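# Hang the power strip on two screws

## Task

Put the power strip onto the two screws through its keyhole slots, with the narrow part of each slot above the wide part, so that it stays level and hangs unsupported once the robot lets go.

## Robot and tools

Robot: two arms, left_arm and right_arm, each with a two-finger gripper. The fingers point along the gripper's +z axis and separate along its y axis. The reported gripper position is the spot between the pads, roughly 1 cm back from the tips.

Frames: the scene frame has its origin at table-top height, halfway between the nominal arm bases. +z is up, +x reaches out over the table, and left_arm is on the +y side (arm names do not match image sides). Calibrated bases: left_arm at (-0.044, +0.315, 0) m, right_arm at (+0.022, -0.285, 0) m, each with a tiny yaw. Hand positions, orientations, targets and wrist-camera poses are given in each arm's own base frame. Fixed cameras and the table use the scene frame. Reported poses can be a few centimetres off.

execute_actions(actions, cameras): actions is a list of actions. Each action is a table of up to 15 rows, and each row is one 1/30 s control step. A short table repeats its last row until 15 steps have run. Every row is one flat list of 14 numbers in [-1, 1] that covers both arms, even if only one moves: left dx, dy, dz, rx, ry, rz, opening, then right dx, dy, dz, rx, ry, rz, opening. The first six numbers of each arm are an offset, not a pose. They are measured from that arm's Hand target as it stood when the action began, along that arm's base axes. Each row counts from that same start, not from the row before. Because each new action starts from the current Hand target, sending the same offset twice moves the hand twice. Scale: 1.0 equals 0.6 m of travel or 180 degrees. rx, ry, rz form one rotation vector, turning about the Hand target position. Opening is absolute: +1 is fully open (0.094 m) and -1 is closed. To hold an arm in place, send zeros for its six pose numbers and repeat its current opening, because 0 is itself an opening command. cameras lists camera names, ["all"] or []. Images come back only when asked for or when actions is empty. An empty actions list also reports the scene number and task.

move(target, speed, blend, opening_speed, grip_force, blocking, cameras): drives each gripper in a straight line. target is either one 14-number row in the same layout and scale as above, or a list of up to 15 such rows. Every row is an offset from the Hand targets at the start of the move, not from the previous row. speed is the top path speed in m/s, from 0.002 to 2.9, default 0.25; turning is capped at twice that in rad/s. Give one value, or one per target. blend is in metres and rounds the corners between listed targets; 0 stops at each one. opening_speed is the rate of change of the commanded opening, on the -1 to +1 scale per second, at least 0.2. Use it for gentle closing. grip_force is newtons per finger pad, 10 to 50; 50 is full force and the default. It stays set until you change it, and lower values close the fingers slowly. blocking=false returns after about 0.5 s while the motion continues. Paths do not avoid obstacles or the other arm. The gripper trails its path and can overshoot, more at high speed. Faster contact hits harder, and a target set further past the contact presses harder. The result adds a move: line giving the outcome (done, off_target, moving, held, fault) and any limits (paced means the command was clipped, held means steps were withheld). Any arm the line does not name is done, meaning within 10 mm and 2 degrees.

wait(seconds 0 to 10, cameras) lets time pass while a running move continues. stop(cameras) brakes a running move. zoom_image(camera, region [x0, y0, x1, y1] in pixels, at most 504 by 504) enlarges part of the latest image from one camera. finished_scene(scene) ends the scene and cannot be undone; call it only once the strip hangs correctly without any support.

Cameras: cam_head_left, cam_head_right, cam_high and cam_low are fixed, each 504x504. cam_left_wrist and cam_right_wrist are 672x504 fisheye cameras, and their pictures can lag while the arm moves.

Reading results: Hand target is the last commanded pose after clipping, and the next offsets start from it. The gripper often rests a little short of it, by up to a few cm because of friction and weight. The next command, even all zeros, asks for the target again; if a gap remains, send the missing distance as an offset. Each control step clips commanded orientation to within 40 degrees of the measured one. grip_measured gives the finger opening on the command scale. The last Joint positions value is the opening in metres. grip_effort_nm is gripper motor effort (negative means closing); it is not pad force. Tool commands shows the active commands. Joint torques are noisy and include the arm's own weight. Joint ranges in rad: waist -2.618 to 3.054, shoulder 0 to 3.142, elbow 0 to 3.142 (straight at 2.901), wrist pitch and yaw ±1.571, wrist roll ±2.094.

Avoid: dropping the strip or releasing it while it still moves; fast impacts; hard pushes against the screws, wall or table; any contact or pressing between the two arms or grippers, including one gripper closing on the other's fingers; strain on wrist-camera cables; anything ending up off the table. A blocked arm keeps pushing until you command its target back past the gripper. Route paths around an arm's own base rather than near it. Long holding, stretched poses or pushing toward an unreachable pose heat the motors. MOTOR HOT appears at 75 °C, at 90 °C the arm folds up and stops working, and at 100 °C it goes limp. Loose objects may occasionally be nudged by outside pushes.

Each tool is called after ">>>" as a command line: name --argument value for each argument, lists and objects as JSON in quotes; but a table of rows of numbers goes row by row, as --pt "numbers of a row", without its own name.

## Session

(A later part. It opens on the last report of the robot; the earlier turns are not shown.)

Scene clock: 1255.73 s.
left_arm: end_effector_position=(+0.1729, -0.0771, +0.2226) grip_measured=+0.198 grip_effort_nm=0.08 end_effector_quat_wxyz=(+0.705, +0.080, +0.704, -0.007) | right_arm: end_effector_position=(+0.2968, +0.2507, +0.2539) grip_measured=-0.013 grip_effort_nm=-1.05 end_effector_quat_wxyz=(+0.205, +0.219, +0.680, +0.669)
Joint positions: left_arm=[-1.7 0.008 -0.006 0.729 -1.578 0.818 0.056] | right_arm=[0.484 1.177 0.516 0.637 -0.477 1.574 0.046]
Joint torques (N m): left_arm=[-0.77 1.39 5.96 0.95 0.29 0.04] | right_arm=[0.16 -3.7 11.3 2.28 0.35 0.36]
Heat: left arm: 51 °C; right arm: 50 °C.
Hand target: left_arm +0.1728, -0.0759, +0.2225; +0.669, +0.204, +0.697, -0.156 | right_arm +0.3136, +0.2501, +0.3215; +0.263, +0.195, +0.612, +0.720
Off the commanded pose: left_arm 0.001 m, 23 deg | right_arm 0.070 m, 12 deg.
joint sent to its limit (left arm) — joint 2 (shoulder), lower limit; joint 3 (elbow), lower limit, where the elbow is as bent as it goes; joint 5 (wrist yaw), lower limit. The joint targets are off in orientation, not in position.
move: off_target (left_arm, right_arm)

>>> move --target '[-0.046,-0.174,0,-0.085,-0.098,-0.044,0.2,0,0,0,0,0,0,-0.4]' --speed 0.2 --cameras '["all"]'

>>> zoom_image --camera "cam_head_left" --region '[220, 220, 360, 360]'

>>> zoom_image --camera "cam_high" --region '[210, 140, 350, 280]'

Scene clock: 1279.07 s.
left_arm: end_effector_position=(+0.1462, -0.1791, +0.2258) grip_measured=+0.198 grip_effort_nm=0.08 end_effector_quat_wxyz=(+0.725, +0.213, +0.607, -0.244) | right_arm: end_effector_position=(+0.2968, +0.2507, +0.2539) grip_measured=-0.013 grip_effort_nm=-1.05 end_effector_quat_wxyz=(+0.205, +0.219, +0.680, +0.669)
Joint positions: left_arm=[-1.497 0.008 -0.006 0.267 -0.818 0.199 0.056] | right_arm=[0.484 1.177 0.516 0.637 -0.477 1.574 0.046]
Joint torques (N m): left_arm=[0.7 0.7 6.68 1.21 0.24 -0.13] | right_arm=[0.12 -3.7 11.33 2.32 0.38 0.33]
Heat: left arm: 51 °C; right arm: 56 °C.
Hand target: left_arm +0.1452, -0.1803, +0.2225; +0.776, +0.182, +0.544, -0.260 | right_arm +0.3136, +0.2501, +0.3215; +0.263, +0.195, +0.612, +0.720
Off the commanded pose: left_arm 0.004 m, 10 deg | right_arm 0.070 m, 12 deg.
joint sent to its limit (left arm) — joint 2 (shoulder), lower limit; joint 3 (elbow), lower limit, where the elbow is as bent as it goes. The joint targets are off in orientation, not in position.
move: off_target (left_arm, right_arm)
camera_calibration:
cam_left_wrist: T_world_to_cam=[[-0.607649, -0.787635, -0.101951, -0.0304079], [-0.318792, 0.359464, -0.877016, 0.314474], [0.727416, -0.500417, -0.46952, 0.012463], [0, 0, 0, 1]] pos_world=[0.0727089, -0.130756, 0.278551]
cam_right_wrist: T_world_to_cam=[[-0.0889768, 0.0220432, -0.99579, 0.271607], [-0.995628, -0.0304933, 0.0882874, 0.287471], [-0.0284188, 0.999292, 0.0246601, -0.142916], [0, 0, 0, 1]] pos_world=[0.30632, 0.145593, 0.248607]

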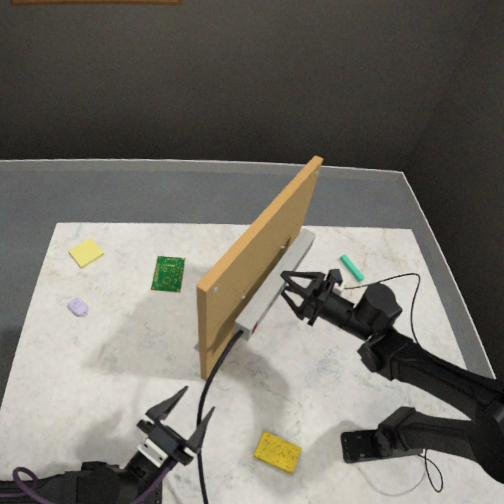

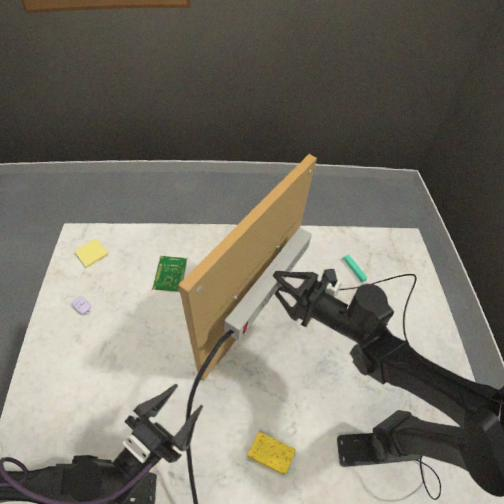

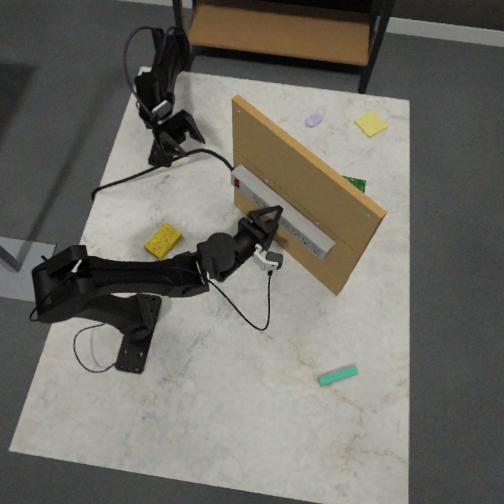

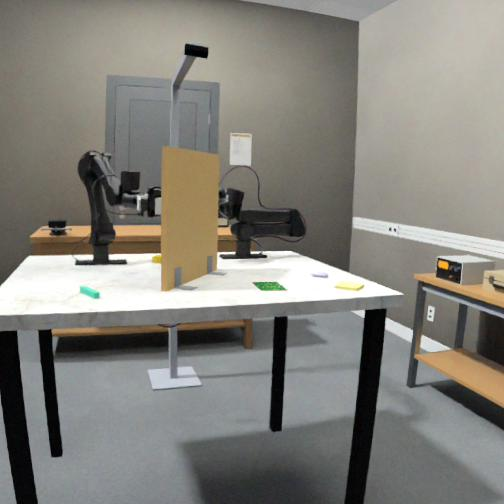

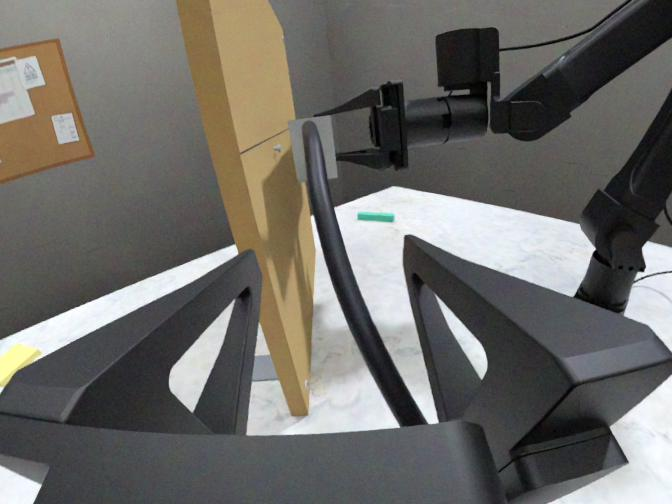

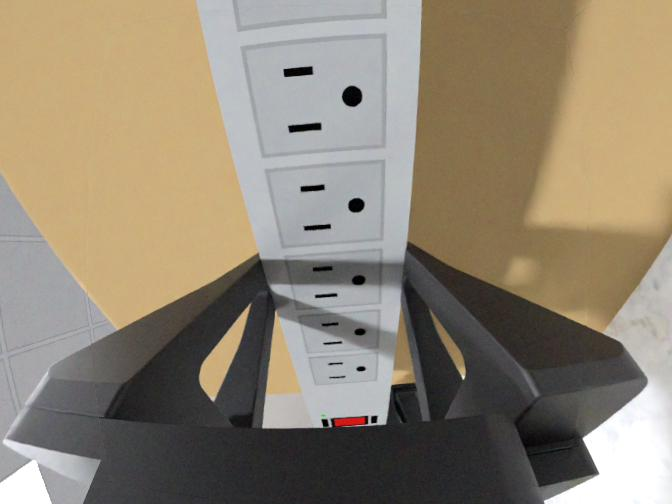

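Scaled by 3.600 from the camera's 504x504 image, which has a finer 720x720 frame.

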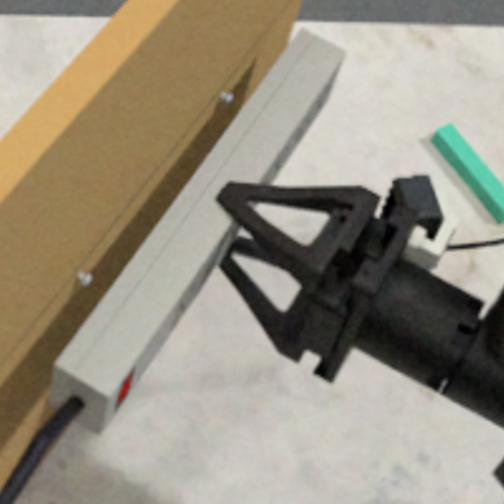

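Scaled by 3.600 from the camera's 504x504 image, which has a finer 720x720 frame.

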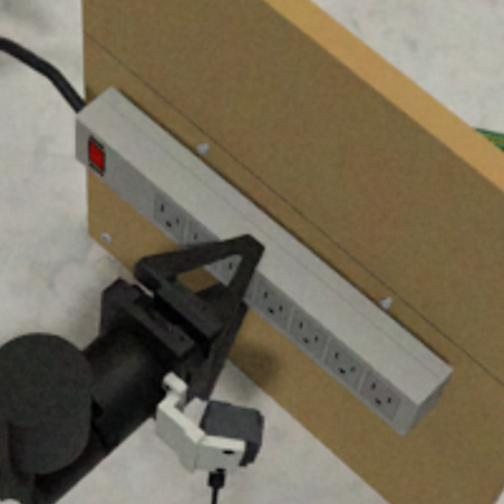

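Great view from the left wrist.

>>> zoom_image --camera "cam_left_wrist" --region '[220, 80, 360, 220]'

Scaled by 3.600 from the camera's 672x504 image, which has a finer 960x720 frame.

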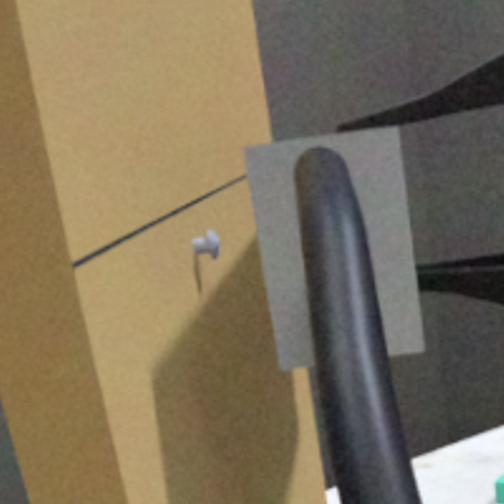

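>>> move --target '[0,0,0,0,0,0,0.2,0.0175,0.0215,0.003,0,0,-0.004,-0.4]' --speed 0.04 --cameras '["cam_left_wrist","cam_head_left","cam_high"]'

>>> zoom_image --camera "cam_left_wrist" --region '[220, 80, 360, 220]'

>>> zoom_image --camera "cam_high" --region '[210, 140, 350, 280]'

>>> zoom_image --camera "cam_head_left" --region '[220, 220, 360, 360]'

Scene clock: 1324.63 s.
left_arm: end_effector_position=(+0.1458, -0.1795, +0.2259) grip_measured=+0.198 grip_effort_nm=0.08 end_effector_quat_wxyz=(+0.725, +0.214, +0.607, -0.245) | right_arm: end_effector_position=(+0.3051, +0.2629, +0.2539) grip_measured=-0.013 grip_effort_nm=-1.05 end_effector_quat_wxyz=(+0.205, +0.224, +0.682, +0.666)
Joint positions: left_arm=[-1.497 0.008 -0.006 0.267 -0.815 0.199 0.056] | right_arm=[0.519 1.233 0.559 0.642 -0.434 1.576 0.046]
Joint torques (N m): left_arm=[0.66 0.65 6.74 1.19 0.24 -0.13] | right_arm=[0.09 -3.86 11.54 2.36 0.41 0.25]
Heat: left arm: 49 °C; right arm: 61 °C.
Hand target: left_arm +0.1452, -0.1803, +0.2225; +0.776, +0.182, +0.544, -0.260 | right_arm +0.3241, +0.2630, +0.3233; +0.268, +0.199, +0.611, +0.718
Off the commanded pose: left_arm 0.003 m, 10 deg | right_arm 0.072 m, 13 deg.
joint sent to its limit (left arm) — joint 2 (shoulder), lower limit; joint 3 (elbow), lower limit, where the elbow is as bent as it goes. The joint targets are off in orientation, not in position.
move: off_target (left_arm, right_arm)
camera_calibration:
cam_left_wrist: T_world_to_cam=[[-0.609976, -0.785762, -0.102503, -0.0301077], [-0.316936, 0.360473, -0.877275, 0.314639], [0.726279, -0.50263, -0.468916, 0.0121806], [0, 0, 0, 1]] pos_world=[0.0725087, -0.130954, 0.27865]
Images, in order (width x height): cam_head_left 504x504, cam_high 504x504, cam_left_wrist 672x504.

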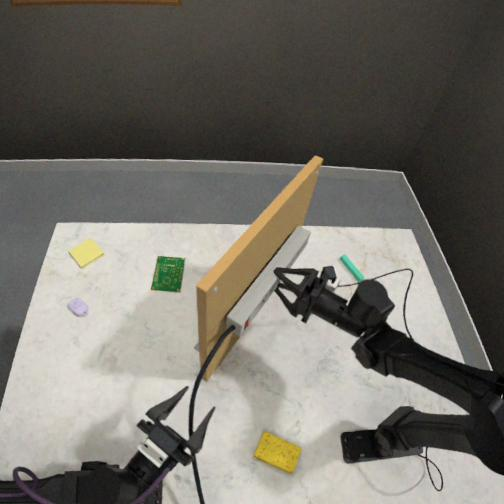

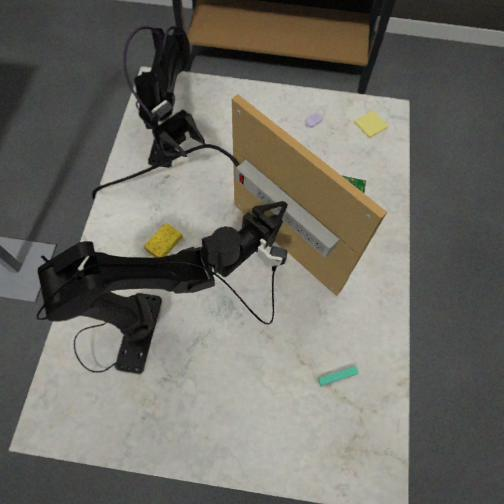

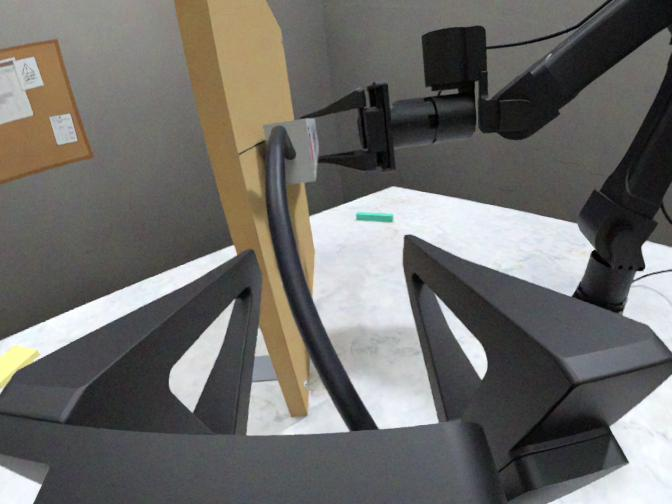

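Scaled by 3.600 from the camera's 672x504 image, which has a finer 960x720 frame.

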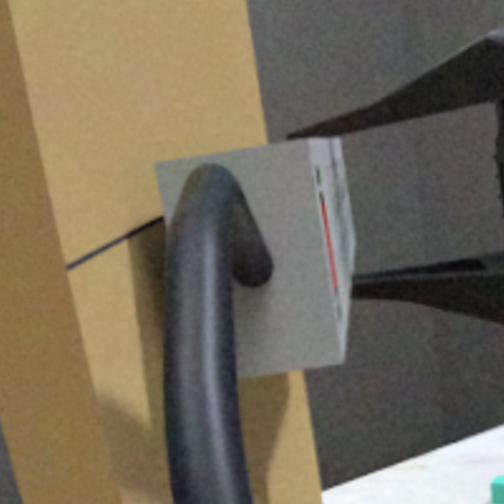

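Scaled by 3.600 from the camera's 504x504 image, which has a finer 720x720 frame.

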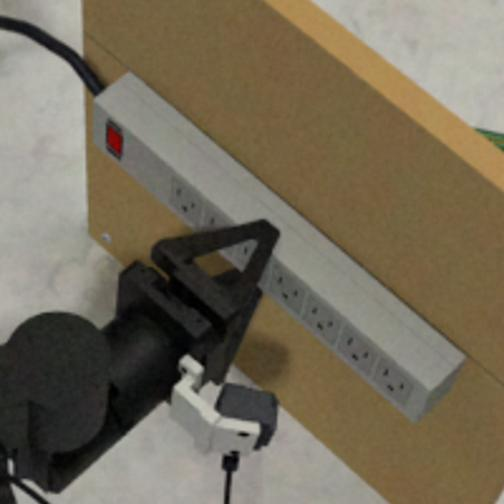

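Scaled by 3.600 from the camera's 504x504 image, which has a finer 720x720 frame.

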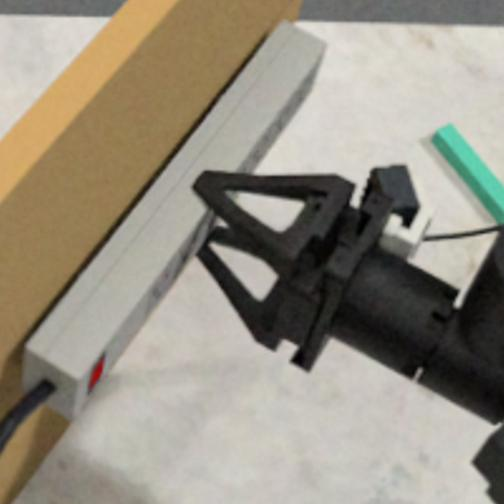

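>>> move --target '[0,0,0,0,0,0,0.2,0.0125,0.0165,0.001,0,0,0,-0.4]' --speed 0.04 --cameras '["cam_left_wrist","cam_head_left","cam_high"]'

>>> zoom_image --camera "cam_left_wrist" --region '[220, 80, 360, 220]'

>>> zoom_image --camera "cam_high" --region '[210, 140, 350, 280]'

>>> zoom_image --camera "cam_head_left" --region '[220, 220, 360, 360]'

Scene clock: 1340.53 s.
left_arm: end_effector_position=(+0.1458, -0.1795, +0.2259) grip_measured=+0.198 grip_effort_nm=0.08 end_effector_quat_wxyz=(+0.725, +0.214, +0.607, -0.245) | right_arm: end_effector_position=(+0.3063, +0.2637, +0.2533) grip_measured=-0.013 grip_effort_nm=-1.05 end_effector_quat_wxyz=(+0.207, +0.224, +0.681, +0.666)
Joint positions: left_arm=[-1.497 0.008 -0.006 0.267 -0.815 0.199 0.056] | right_arm=[0.521 1.243 0.559 0.654 -0.431 1.576 0.046]
Joint torques (N m): left_arm=[0.65 0.68 6.76 1.21 0.24 -0.12] | right_arm=[0.59 -1.46 13.41 2.35 0.53 0.23]
Heat: left arm: 48 °C; right arm: 62 °C.
Hand target: left_arm +0.1452, -0.1803, +0.2225; +0.776, +0.182, +0.544, -0.260 | right_arm +0.3316, +0.2729, +0.3239; +0.268, +0.199, +0.611, +0.718
Off the commanded pose: left_arm 0.003 m, 10 deg | right_arm 0.076 m, 13 deg.
joint sent to its limit (left arm) — joint 2 (shoulder), lower limit; joint 3 (elbow), lower limit, where the elbow is as bent as it goes. The joint targets are off in orientation, not in position.
move: off_target (left_arm, right_arm)
camera_calibration:
cam_left_wrist: T_world_to_cam=[[-0.609976, -0.785762, -0.102503, -0.0301077], [-0.316936, 0.360473, -0.877275, 0.314639], [0.726279, -0.50263, -0.468916, 0.0121806], [0, 0, 0, 1]] pos_world=[0.0725087, -0.130954, 0.27865]
Images, in order (width x height): cam_head_left 504x504, cam_high 504x504, cam_left_wrist 672x504.

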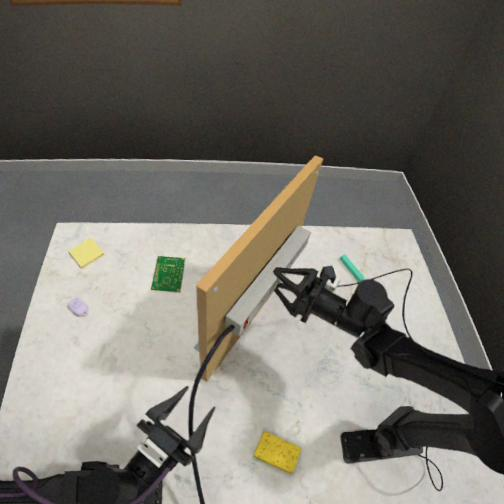

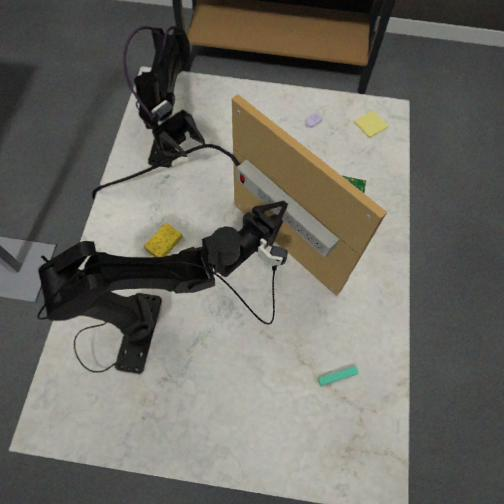

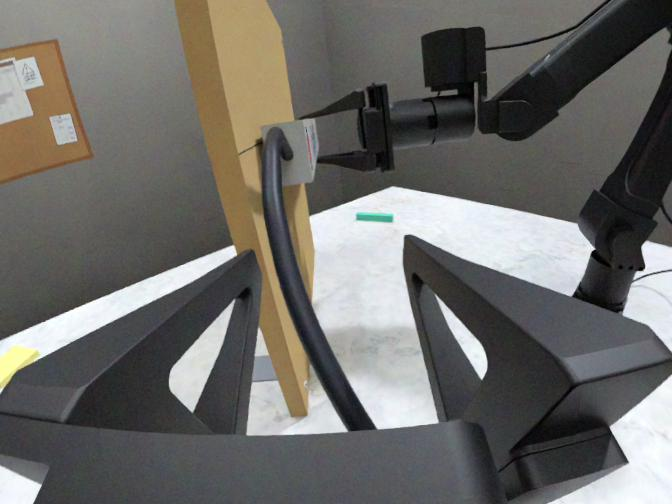

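Scaled by 3.600 from the camera's 672x504 image, which has a finer 960x720 frame.

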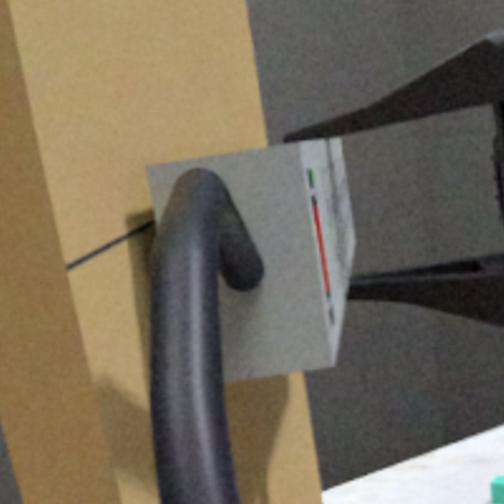

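Scaled by 3.600 from the camera's 504x504 image, which has a finer 720x720 frame.

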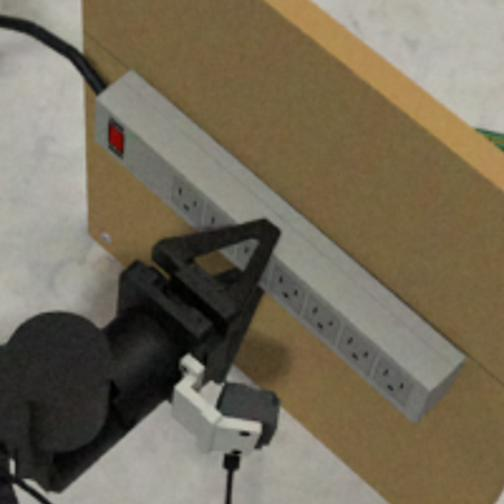

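Scaled by 3.600 from the camera's 504x504 image, which has a finer 720x720 frame.

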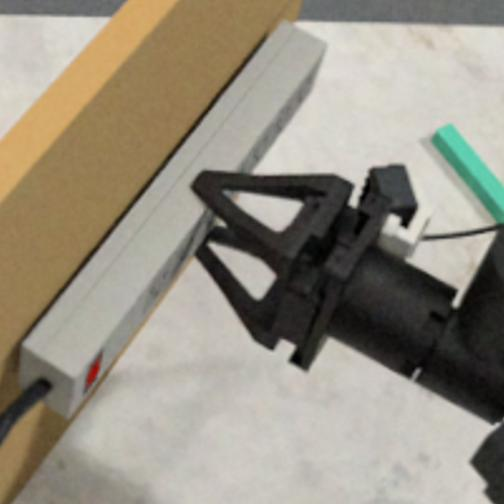

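>>> move --pt "0 0 0 0 0 0 0.2 -0.0043 -0.0175 0 0 0 0 -0.4" --pt "0 0 0 0 0 0 0.2 0.011 0.004 0 0 0 0 -0.4" --speed 0.04 --cameras '["cam_left_wrist","cam_high"]'

>>> zoom_image --camera "cam_left_wrist" --region '[220, 80, 360, 220]'

>>> zoom_image --camera "cam_high" --region '[210, 140, 350, 280]'

Scene clock: 1370.13 s.
left_arm: end_effector_position=(+0.1458, -0.1795, +0.2259) grip_measured=+0.198 grip_effort_nm=0.08 end_effector_quat_wxyz=(+0.725, +0.214, +0.607, -0.245) | right_arm: end_effector_position=(+0.3072, +0.2638, +0.2532) grip_measured=-0.013 grip_effort_nm=-1.05 end_effector_quat_wxyz=(+0.204, +0.219, +0.681, +0.669)
Joint positions: left_arm=[-1.497 0.008 -0.006 0.267 -0.815 0.199 0.056] | right_arm=[0.512 1.253 0.56 0.668 -0.451 1.576 0.046]
Joint torques (N m): left_arm=[0.59 0.65 6.8 1.21 0.23 -0.12] | right_arm=[0.84 -0.34 14.43 2.29 0.65 0.22]
Heat: left arm: 47 °C; right arm: 59 °C.
Hand target: left_arm +0.1452, -0.1803, +0.2225; +0.776, +0.182, +0.544, -0.260 | right_arm +0.3382, +0.2753, +0.3239; +0.268, +0.199, +0.611, +0.718
Off the commanded pose: left_arm 0.003 m, 10 deg | right_arm 0.078 m, 12 deg.
joint sent to its limit (left arm) — joint 2 (shoulder), lower limit; joint 3 (elbow), lower limit, where the elbow is as bent as it goes. The joint targets are off in orientation, not in position.
move: off_target (left_arm, right_arm)
camera_calibration:
cam_left_wrist: T_world_to_cam=[[-0.609976, -0.785762, -0.102503, -0.0301077], [-0.316936, 0.360473, -0.877275, 0.314639], [0.726279, -0.50263, -0.468916, 0.0121806], [0, 0, 0, 1]] pos_world=[0.0725087, -0.130954, 0.27865]
Images, in order (width x height): cam_high 504x504, cam_left_wrist 672x504.

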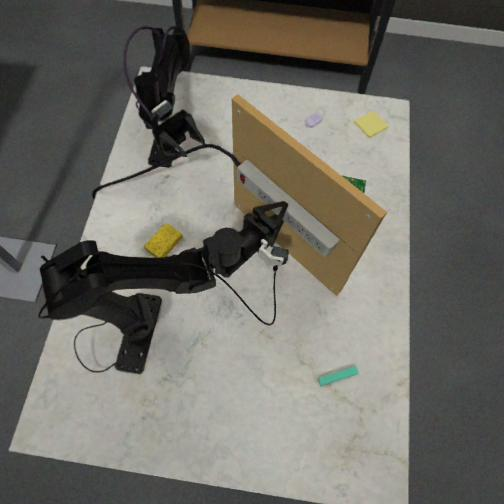

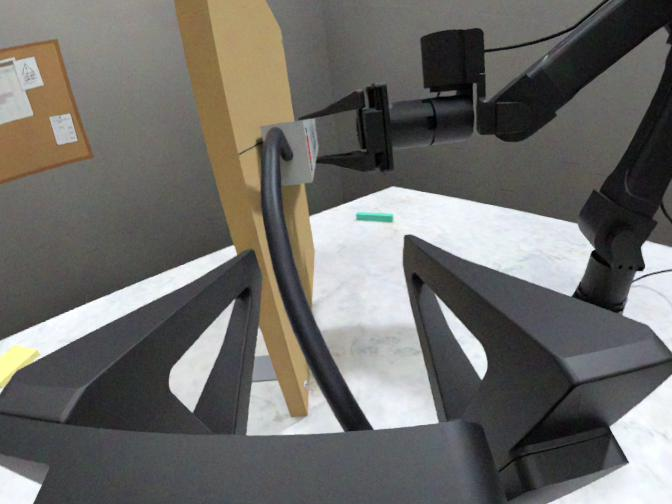

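Scaled by 3.600 from the camera's 672x504 image, which has a finer 960x720 frame.

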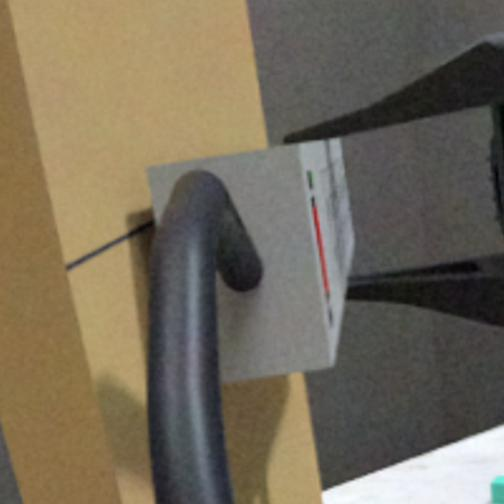

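Scaled by 3.600 from the camera's 504x504 image, which has a finer 720x720 frame.

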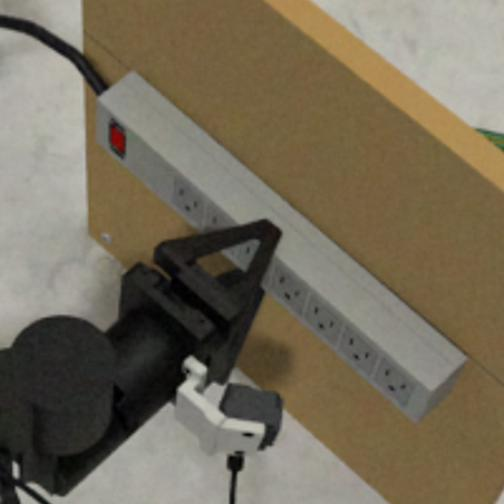

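>>> move --target '[0,0,0,0,0,0,0.2,-0.018,-0.027,0.0,0,0,0,-0.4]' --speed 0.04 --cameras '["cam_left_wrist","cam_high","cam_head_left","cam_head_right"]'

>>> zoom_image --camera "cam_left_wrist" --region '[230, 90, 330, 190]'

>>> zoom_image --camera "cam_high" --region '[230, 150, 350, 270]'

>>> zoom_image --camera "cam_head_right" --region '[210, 220, 330, 340]'

Scene clock: 1390.37 s.
left_arm: end_effector_position=(+0.1458, -0.1795, +0.2259) grip_measured=+0.198 grip_effort_nm=0.08 end_effector_quat_wxyz=(+0.725, +0.214, +0.607, -0.245) | right_arm: end_effector_position=(+0.3066, +0.2636, +0.2543) grip_measured=-0.013 grip_effort_nm=-1.05 end_effector_quat_wxyz=(+0.203, +0.218, +0.680, +0.670)
Joint positions: left_arm=[-1.497 0.008 -0.006 0.267 -0.815 0.199 0.056] | right_arm=[0.51 1.25 0.56 0.668 -0.456 1.577 0.046]
Joint torques (N m): left_arm=[0.69 0.65 6.68 1.22 0.24 -0.14] | right_arm=[-0.7 -4.83 11.69 2.17 0.46 0.25]
Heat: left arm: 47 °C; right arm: 60 °C.
Hand target: left_arm +0.1452, -0.1803, +0.2225; +0.776, +0.182, +0.544, -0.260 | right_arm +0.3274, +0.2591, +0.3239; +0.268, +0.199, +0.611, +0.718
Off the commanded pose: left_arm 0.003 m, 10 deg | right_arm 0.073 m, 12 deg.
joint sent to its limit (left arm) — joint 2 (shoulder), lower limit; joint 3 (elbow), lower limit, where the elbow is as bent as it goes. The joint targets are off in orientation, not in position.
move: off_target (left_arm, right_arm)
camera_calibration:
cam_left_wrist: T_world_to_cam=[[-0.609976, -0.785762, -0.102503, -0.0301077], [-0.316936, 0.360473, -0.877275, 0.314639], [0.726279, -0.50263, -0.468916, 0.0121806], [0, 0, 0, 1]] pos_world=[0.0725087, -0.130954, 0.27865]
Images, in order (width x height): cam_head_left 504x504, cam_head_right 504x504, cam_high 504x504, cam_left_wrist 672x504.

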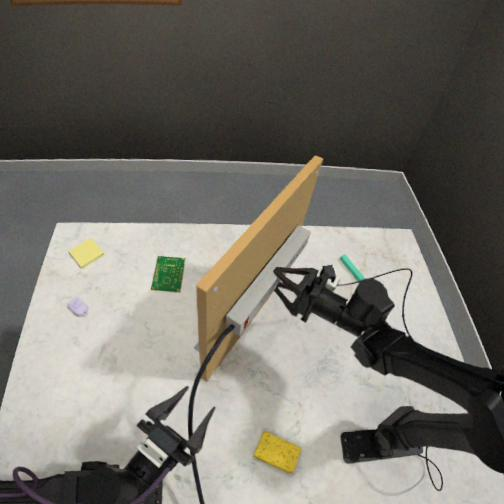

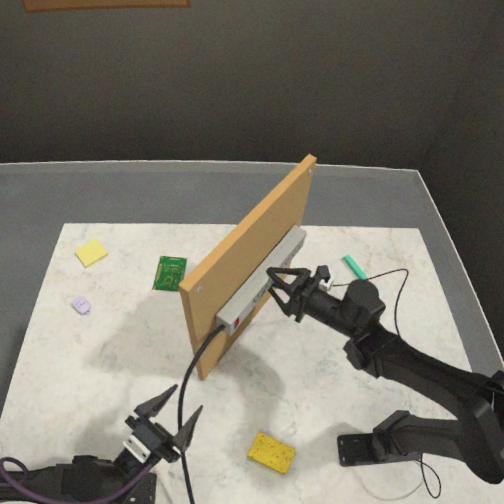

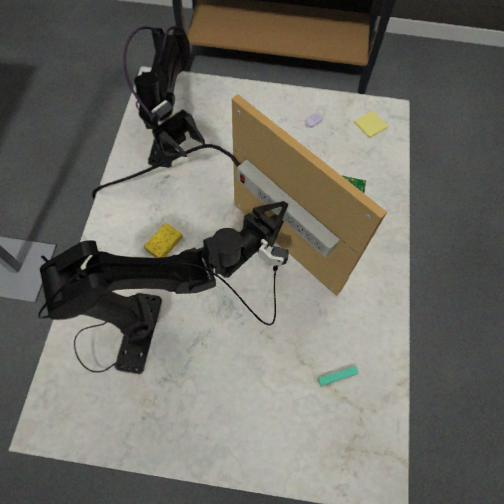

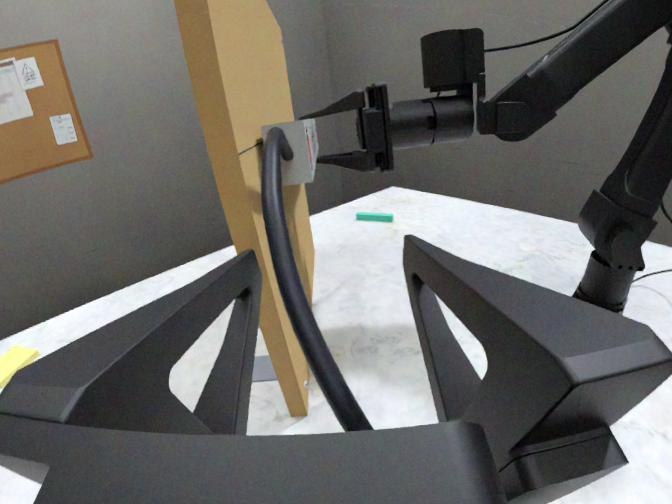

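Scaled by 5.040 from the camera's 672x504 image, which has a finer 960x720 frame.

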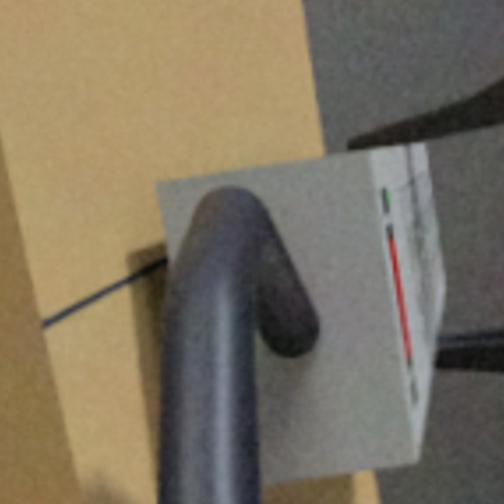

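Scaled by 4.200 from the camera's 504x504 image, which has a finer 720x720 frame.

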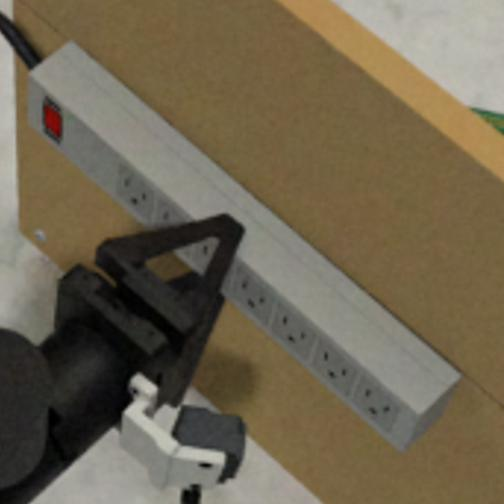

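Scaled by 4.200 from the camera's 504x504 image, which has a finer 720x720 frame.

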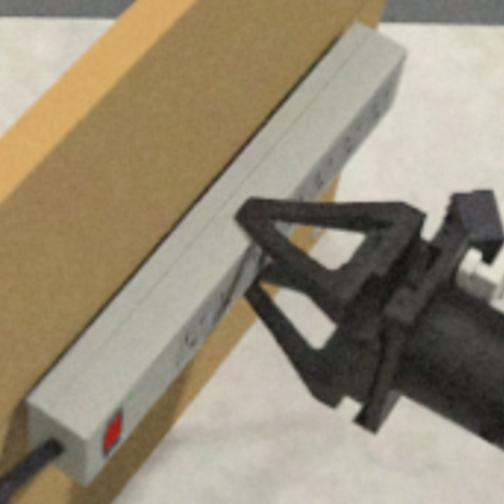

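>>> move --pt "0 0 0 0 0 0 0.2 0.014 0.0207 -0.008 0 0 0 -0.4" --pt "0 0 0 0 0 0 0.2 0.014 0.0207 0.025 0 0 0 -0.4" --speed 0.012

Scene clock: 1410.90 s.
left_arm: end_effector_position=(+0.1458, -0.1795, +0.2259) grip_measured=+0.198 grip_effort_nm=0.08 end_effector_quat_wxyz=(+0.725, +0.214, +0.607, -0.245) | right_arm: end_effector_position=(+0.3074, +0.2638, +0.2548) grip_measured=-0.013 grip_effort_nm=-1.05 end_effector_quat_wxyz=(+0.199, +0.220, +0.681, +0.670)
Joint positions: left_arm=[-1.497 0.008 -0.006 0.267 -0.815 0.199 0.056] | right_arm=[0.507 1.252 0.568 0.657 -0.462 1.583 0.046]
Joint torques (N m): left_arm=[0.58 0.64 6.76 1.2 0.24 -0.13] | right_arm=[0.68 -4.04 15.83 1.83 0.71 0.23]
Heat: left arm: 46 °C; right arm: 60 °C.
Hand target: left_arm +0.1452, -0.1803, +0.2225; +0.776, +0.182, +0.544, -0.260 | right_arm +0.3358, +0.2715, +0.3389; +0.268, +0.199, +0.611, +0.718
Off the commanded pose: left_arm 0.003 m, 10 deg | right_arm 0.089 m, 13 deg.
joint sent to its limit (left arm) — joint 2 (shoulder), lower limit; joint 3 (elbow), lower limit, where the elbow is as bent as it goes. The joint targets are off in orientation, not in position.
move: off_target (left_arm, right_arm)

>>> move --target '[0,0,0,0,0,0,0.2,-0.03,-0.043,0.0,0,0,0,-0.4]' --speed 0.03

Scene clock: 1419.00 s.
left_arm: end_effector_position=(+0.1461, -0.1793, +0.2259) grip_measured=+0.198 grip_effort_nm=0.08 end_effector_quat_wxyz=(+0.725, +0.214, +0.607, -0.245) | right_arm: end_effector_position=(+0.3092, +0.2547, +0.2768) grip_measured=-0.013 grip_effort_nm=-1.05 end_effector_quat_wxyz=(+0.220, +0.217, +0.665, +0.680)
Joint positions: left_arm=[-1.496 0.008 -0.006 0.267 -0.815 0.199 0.056] | right_arm=[0.487 1.207 0.585 0.646 -0.456 1.583 0.046]
Joint torques (N m): left_arm=[0.66 0.66 6.67 1.21 0.23 -0.13] | right_arm=[-1.16 -7.27 11.17 1.62 0.23 0.26]
Heat: left arm: 46 °C; right arm: 59 °C.
Hand target: left_arm +0.1452, -0.1803, +0.2225; +0.776, +0.182, +0.544, -0.260 | right_arm +0.3178, +0.2457, +0.3389; +0.268, +0.199, +0.611, +0.718
Off the commanded pose: left_arm 0.004 m, 10 deg | right_arm 0.063 m, 10 deg.
joint sent to its limit (left arm) — joint 2 (shoulder), lower limit; joint 3 (elbow), lower limit, where the elbow is as bent as it goes. The joint targets are off in orientation, not in position.
move: off_target (left_arm, right_arm)

>>> move --target '[0,0,0,0,0,0,0.2,-0.02,-0.025,-0.030,0,0,0,-0.4]' --speed 0.04 --cameras '["cam_left_wrist","cam_high","cam_head_left"]'

>>> zoom_image --camera "cam_left_wrist" --region '[240, 90, 340, 190]'

>>> zoom_image --camera "cam_high" --region '[220, 140, 345, 265]'

>>> zoom_image --camera "cam_head_left" --region '[220, 220, 345, 345]'

Scene clock: 1436.37 s.
left_arm: end_effector_position=(+0.1461, -0.1793, +0.2259) grip_measured=+0.198 grip_effort_nm=0.08 end_effector_quat_wxyz=(+0.725, +0.214, +0.607, -0.245) | right_arm: end_effector_position=(+0.3061, +0.2433, +0.2747) grip_measured=-0.013 grip_effort_nm=-1.05 end_effector_quat_wxyz=(+0.223, +0.217, +0.664, +0.680)
Joint positions: left_arm=[-1.496 0.008 -0.006 0.267 -0.815 0.199 0.056] | right_arm=[0.452 1.172 0.553 0.646 -0.486 1.583 0.046]
Joint torques (N m): left_arm=[0.64 0.69 6.72 1.21 0.21 -0.11] | right_arm=[-1.07 -7.61 6.6 2.07 0.17 0.27]
Heat: left arm: 46 °C; right arm: 57 °C.
Hand target: left_arm +0.1452, -0.1803, +0.2225; +0.776, +0.182, +0.544, -0.260 | right_arm +0.3058, +0.2307, +0.3209; +0.268, +0.199, +0.611, +0.718
Off the commanded pose: left_arm 0.004 m, 10 deg | right_arm 0.048 m, 9 deg.
joint sent to its limit (left arm) — joint 2 (shoulder), lower limit; joint 3 (elbow), lower limit, where the elbow is as bent as it goes. The joint targets are off in orientation, not in position.
move: off_target (left_arm, right_arm)
camera_calibration:
cam_left_wrist: T_world_to_cam=[[-0.608754, -0.786716, -0.102447, -0.0301374], [-0.317523, 0.359937, -0.877282, 0.314641], [0.727047, -0.50152, -0.468914, 0.0121744], [0, 0, 0, 1]] pos_world=[0.0727079, -0.130855, 0.27865]
Images, in order (width x height): cam_head_left 504x504, cam_high 504x504, cam_left_wrist 672x504.

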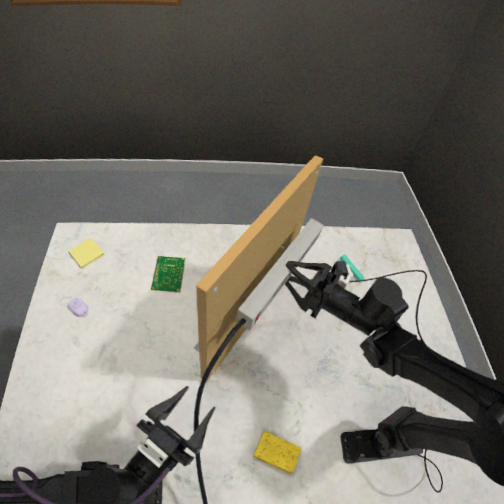

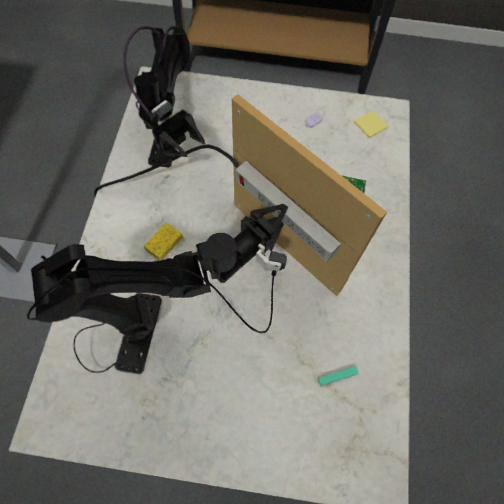

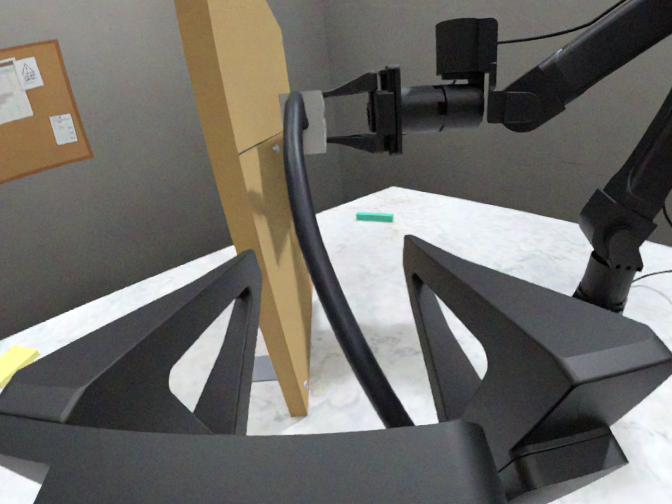

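Scaled by 5.040 from the camera's 672x504 image, which has a finer 960x720 frame.

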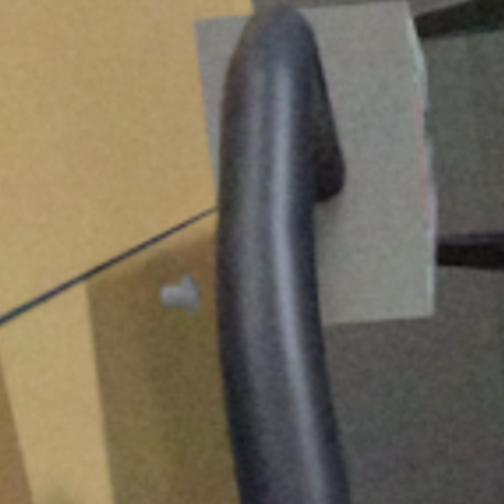

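Scaled by 4.032 from the camera's 504x504 image, which has a finer 720x720 frame.

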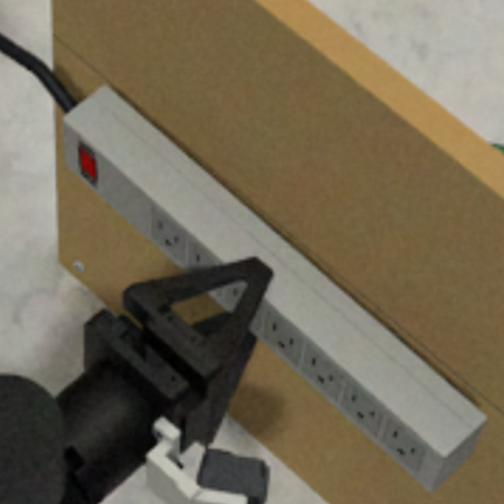

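Scaled by 4.032 from the camera's 504x504 image, which has a finer 720x720 frame.

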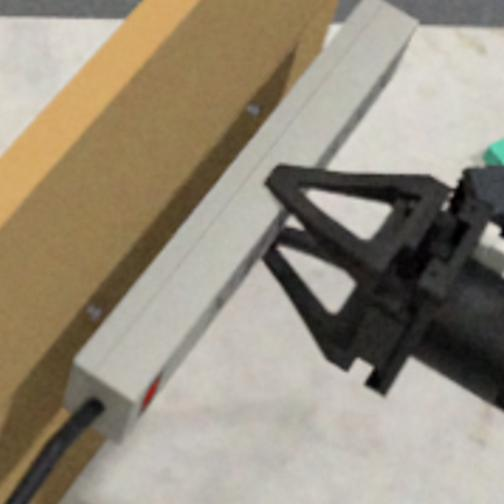

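>>> move --target '[0,0,0,0,0,0,0.2,-0.0018,0.0228,-0.035,0.0,0,0.003,-0.4]' --speed 0.04

Scene clock: 1451.53 s.
left_arm: end_effector_position=(+0.1461, -0.1793, +0.2259) grip_measured=+0.198 grip_effort_nm=0.08 end_effector_quat_wxyz=(+0.725, +0.214, +0.607, -0.245) | right_arm: end_effector_position=(+0.3014, +0.2488, +0.2654) grip_measured=-0.013 grip_effort_nm=-1.05 end_effector_quat_wxyz=(+0.226, +0.212, +0.659, +0.685)
Joint positions: left_arm=[-1.496 0.008 -0.006 0.267 -0.815 0.199 0.056] | right_arm=[0.482 1.195 0.507 0.734 -0.457 1.583 0.046]
Joint torques (N m): left_arm=[0.59 0.7 6.69 1.2 0.24 -0.14] | right_arm=[0.38 -3.56 6.43 2.22 0.28 0.22]
Heat: left arm: 45 °C; right arm: 58 °C.
Hand target: left_arm +0.1452, -0.1803, +0.2225; +0.776, +0.182, +0.544, -0.260 | right_arm +0.3047, +0.2444, +0.2999; +0.264, +0.196, +0.612, +0.719
Off the commanded pose: left_arm 0.004 m, 10 deg | right_arm 0.035 m, 8 deg.
joint sent to its limit (left arm) — joint 2 (shoulder), lower limit; joint 3 (elbow), lower limit, where the elbow is as bent as it goes. The joint targets are off in orientation, not in position.
move: off_target (left_arm, right_arm)

>>> move --target '[0,0,0,0,0,0,0.2,0.007,0.011,-0.024,0.0,0,0,-0.4]' --speed 0.04

Scene clock: 1457.70 s.
left_arm: end_effector_position=(+0.1467, -0.1789, +0.2259) grip_measured=+0.198 grip_effort_nm=0.08 end_effector_quat_wxyz=(+0.726, +0.213, +0.607, -0.244) | right_arm: end_effector_position=(+0.3054, +0.2554, +0.2513) grip_measured=-0.013 grip_effort_nm=-1.05 end_effector_quat_wxyz=(+0.227, +0.213, +0.659, +0.685)
Joint positions: left_arm=[-1.493 0.008 -0.006 0.267 -0.815 0.199 0.056] | right_arm=[0.501 1.266 0.485 0.826 -0.437 1.583 0.046]
Joint torques (N m): left_arm=[0.58 0.66 6.79 1.2 0.23 -0.14] | right_arm=[0.29 -3.86 6.24 2.25 0.25 0.18]
Heat: left arm: 45 °C; right arm: 59 °C.
Hand target: left_arm +0.1452, -0.1803, +0.2225; +0.776, +0.182, +0.544, -0.260 | right_arm +0.3089, +0.2510, +0.2855; +0.264, +0.196, +0.612, +0.719
Off the commanded pose: left_arm 0.004 m, 10 deg | right_arm 0.035 m, 8 deg.
joint sent to its limit (left arm) — joint 2 (shoulder), lower limit; joint 3 (elbow), lower limit, where the elbow is as bent as it goes. The joint targets are off in orientation, not in position.
move: off_target (left_arm, right_arm)


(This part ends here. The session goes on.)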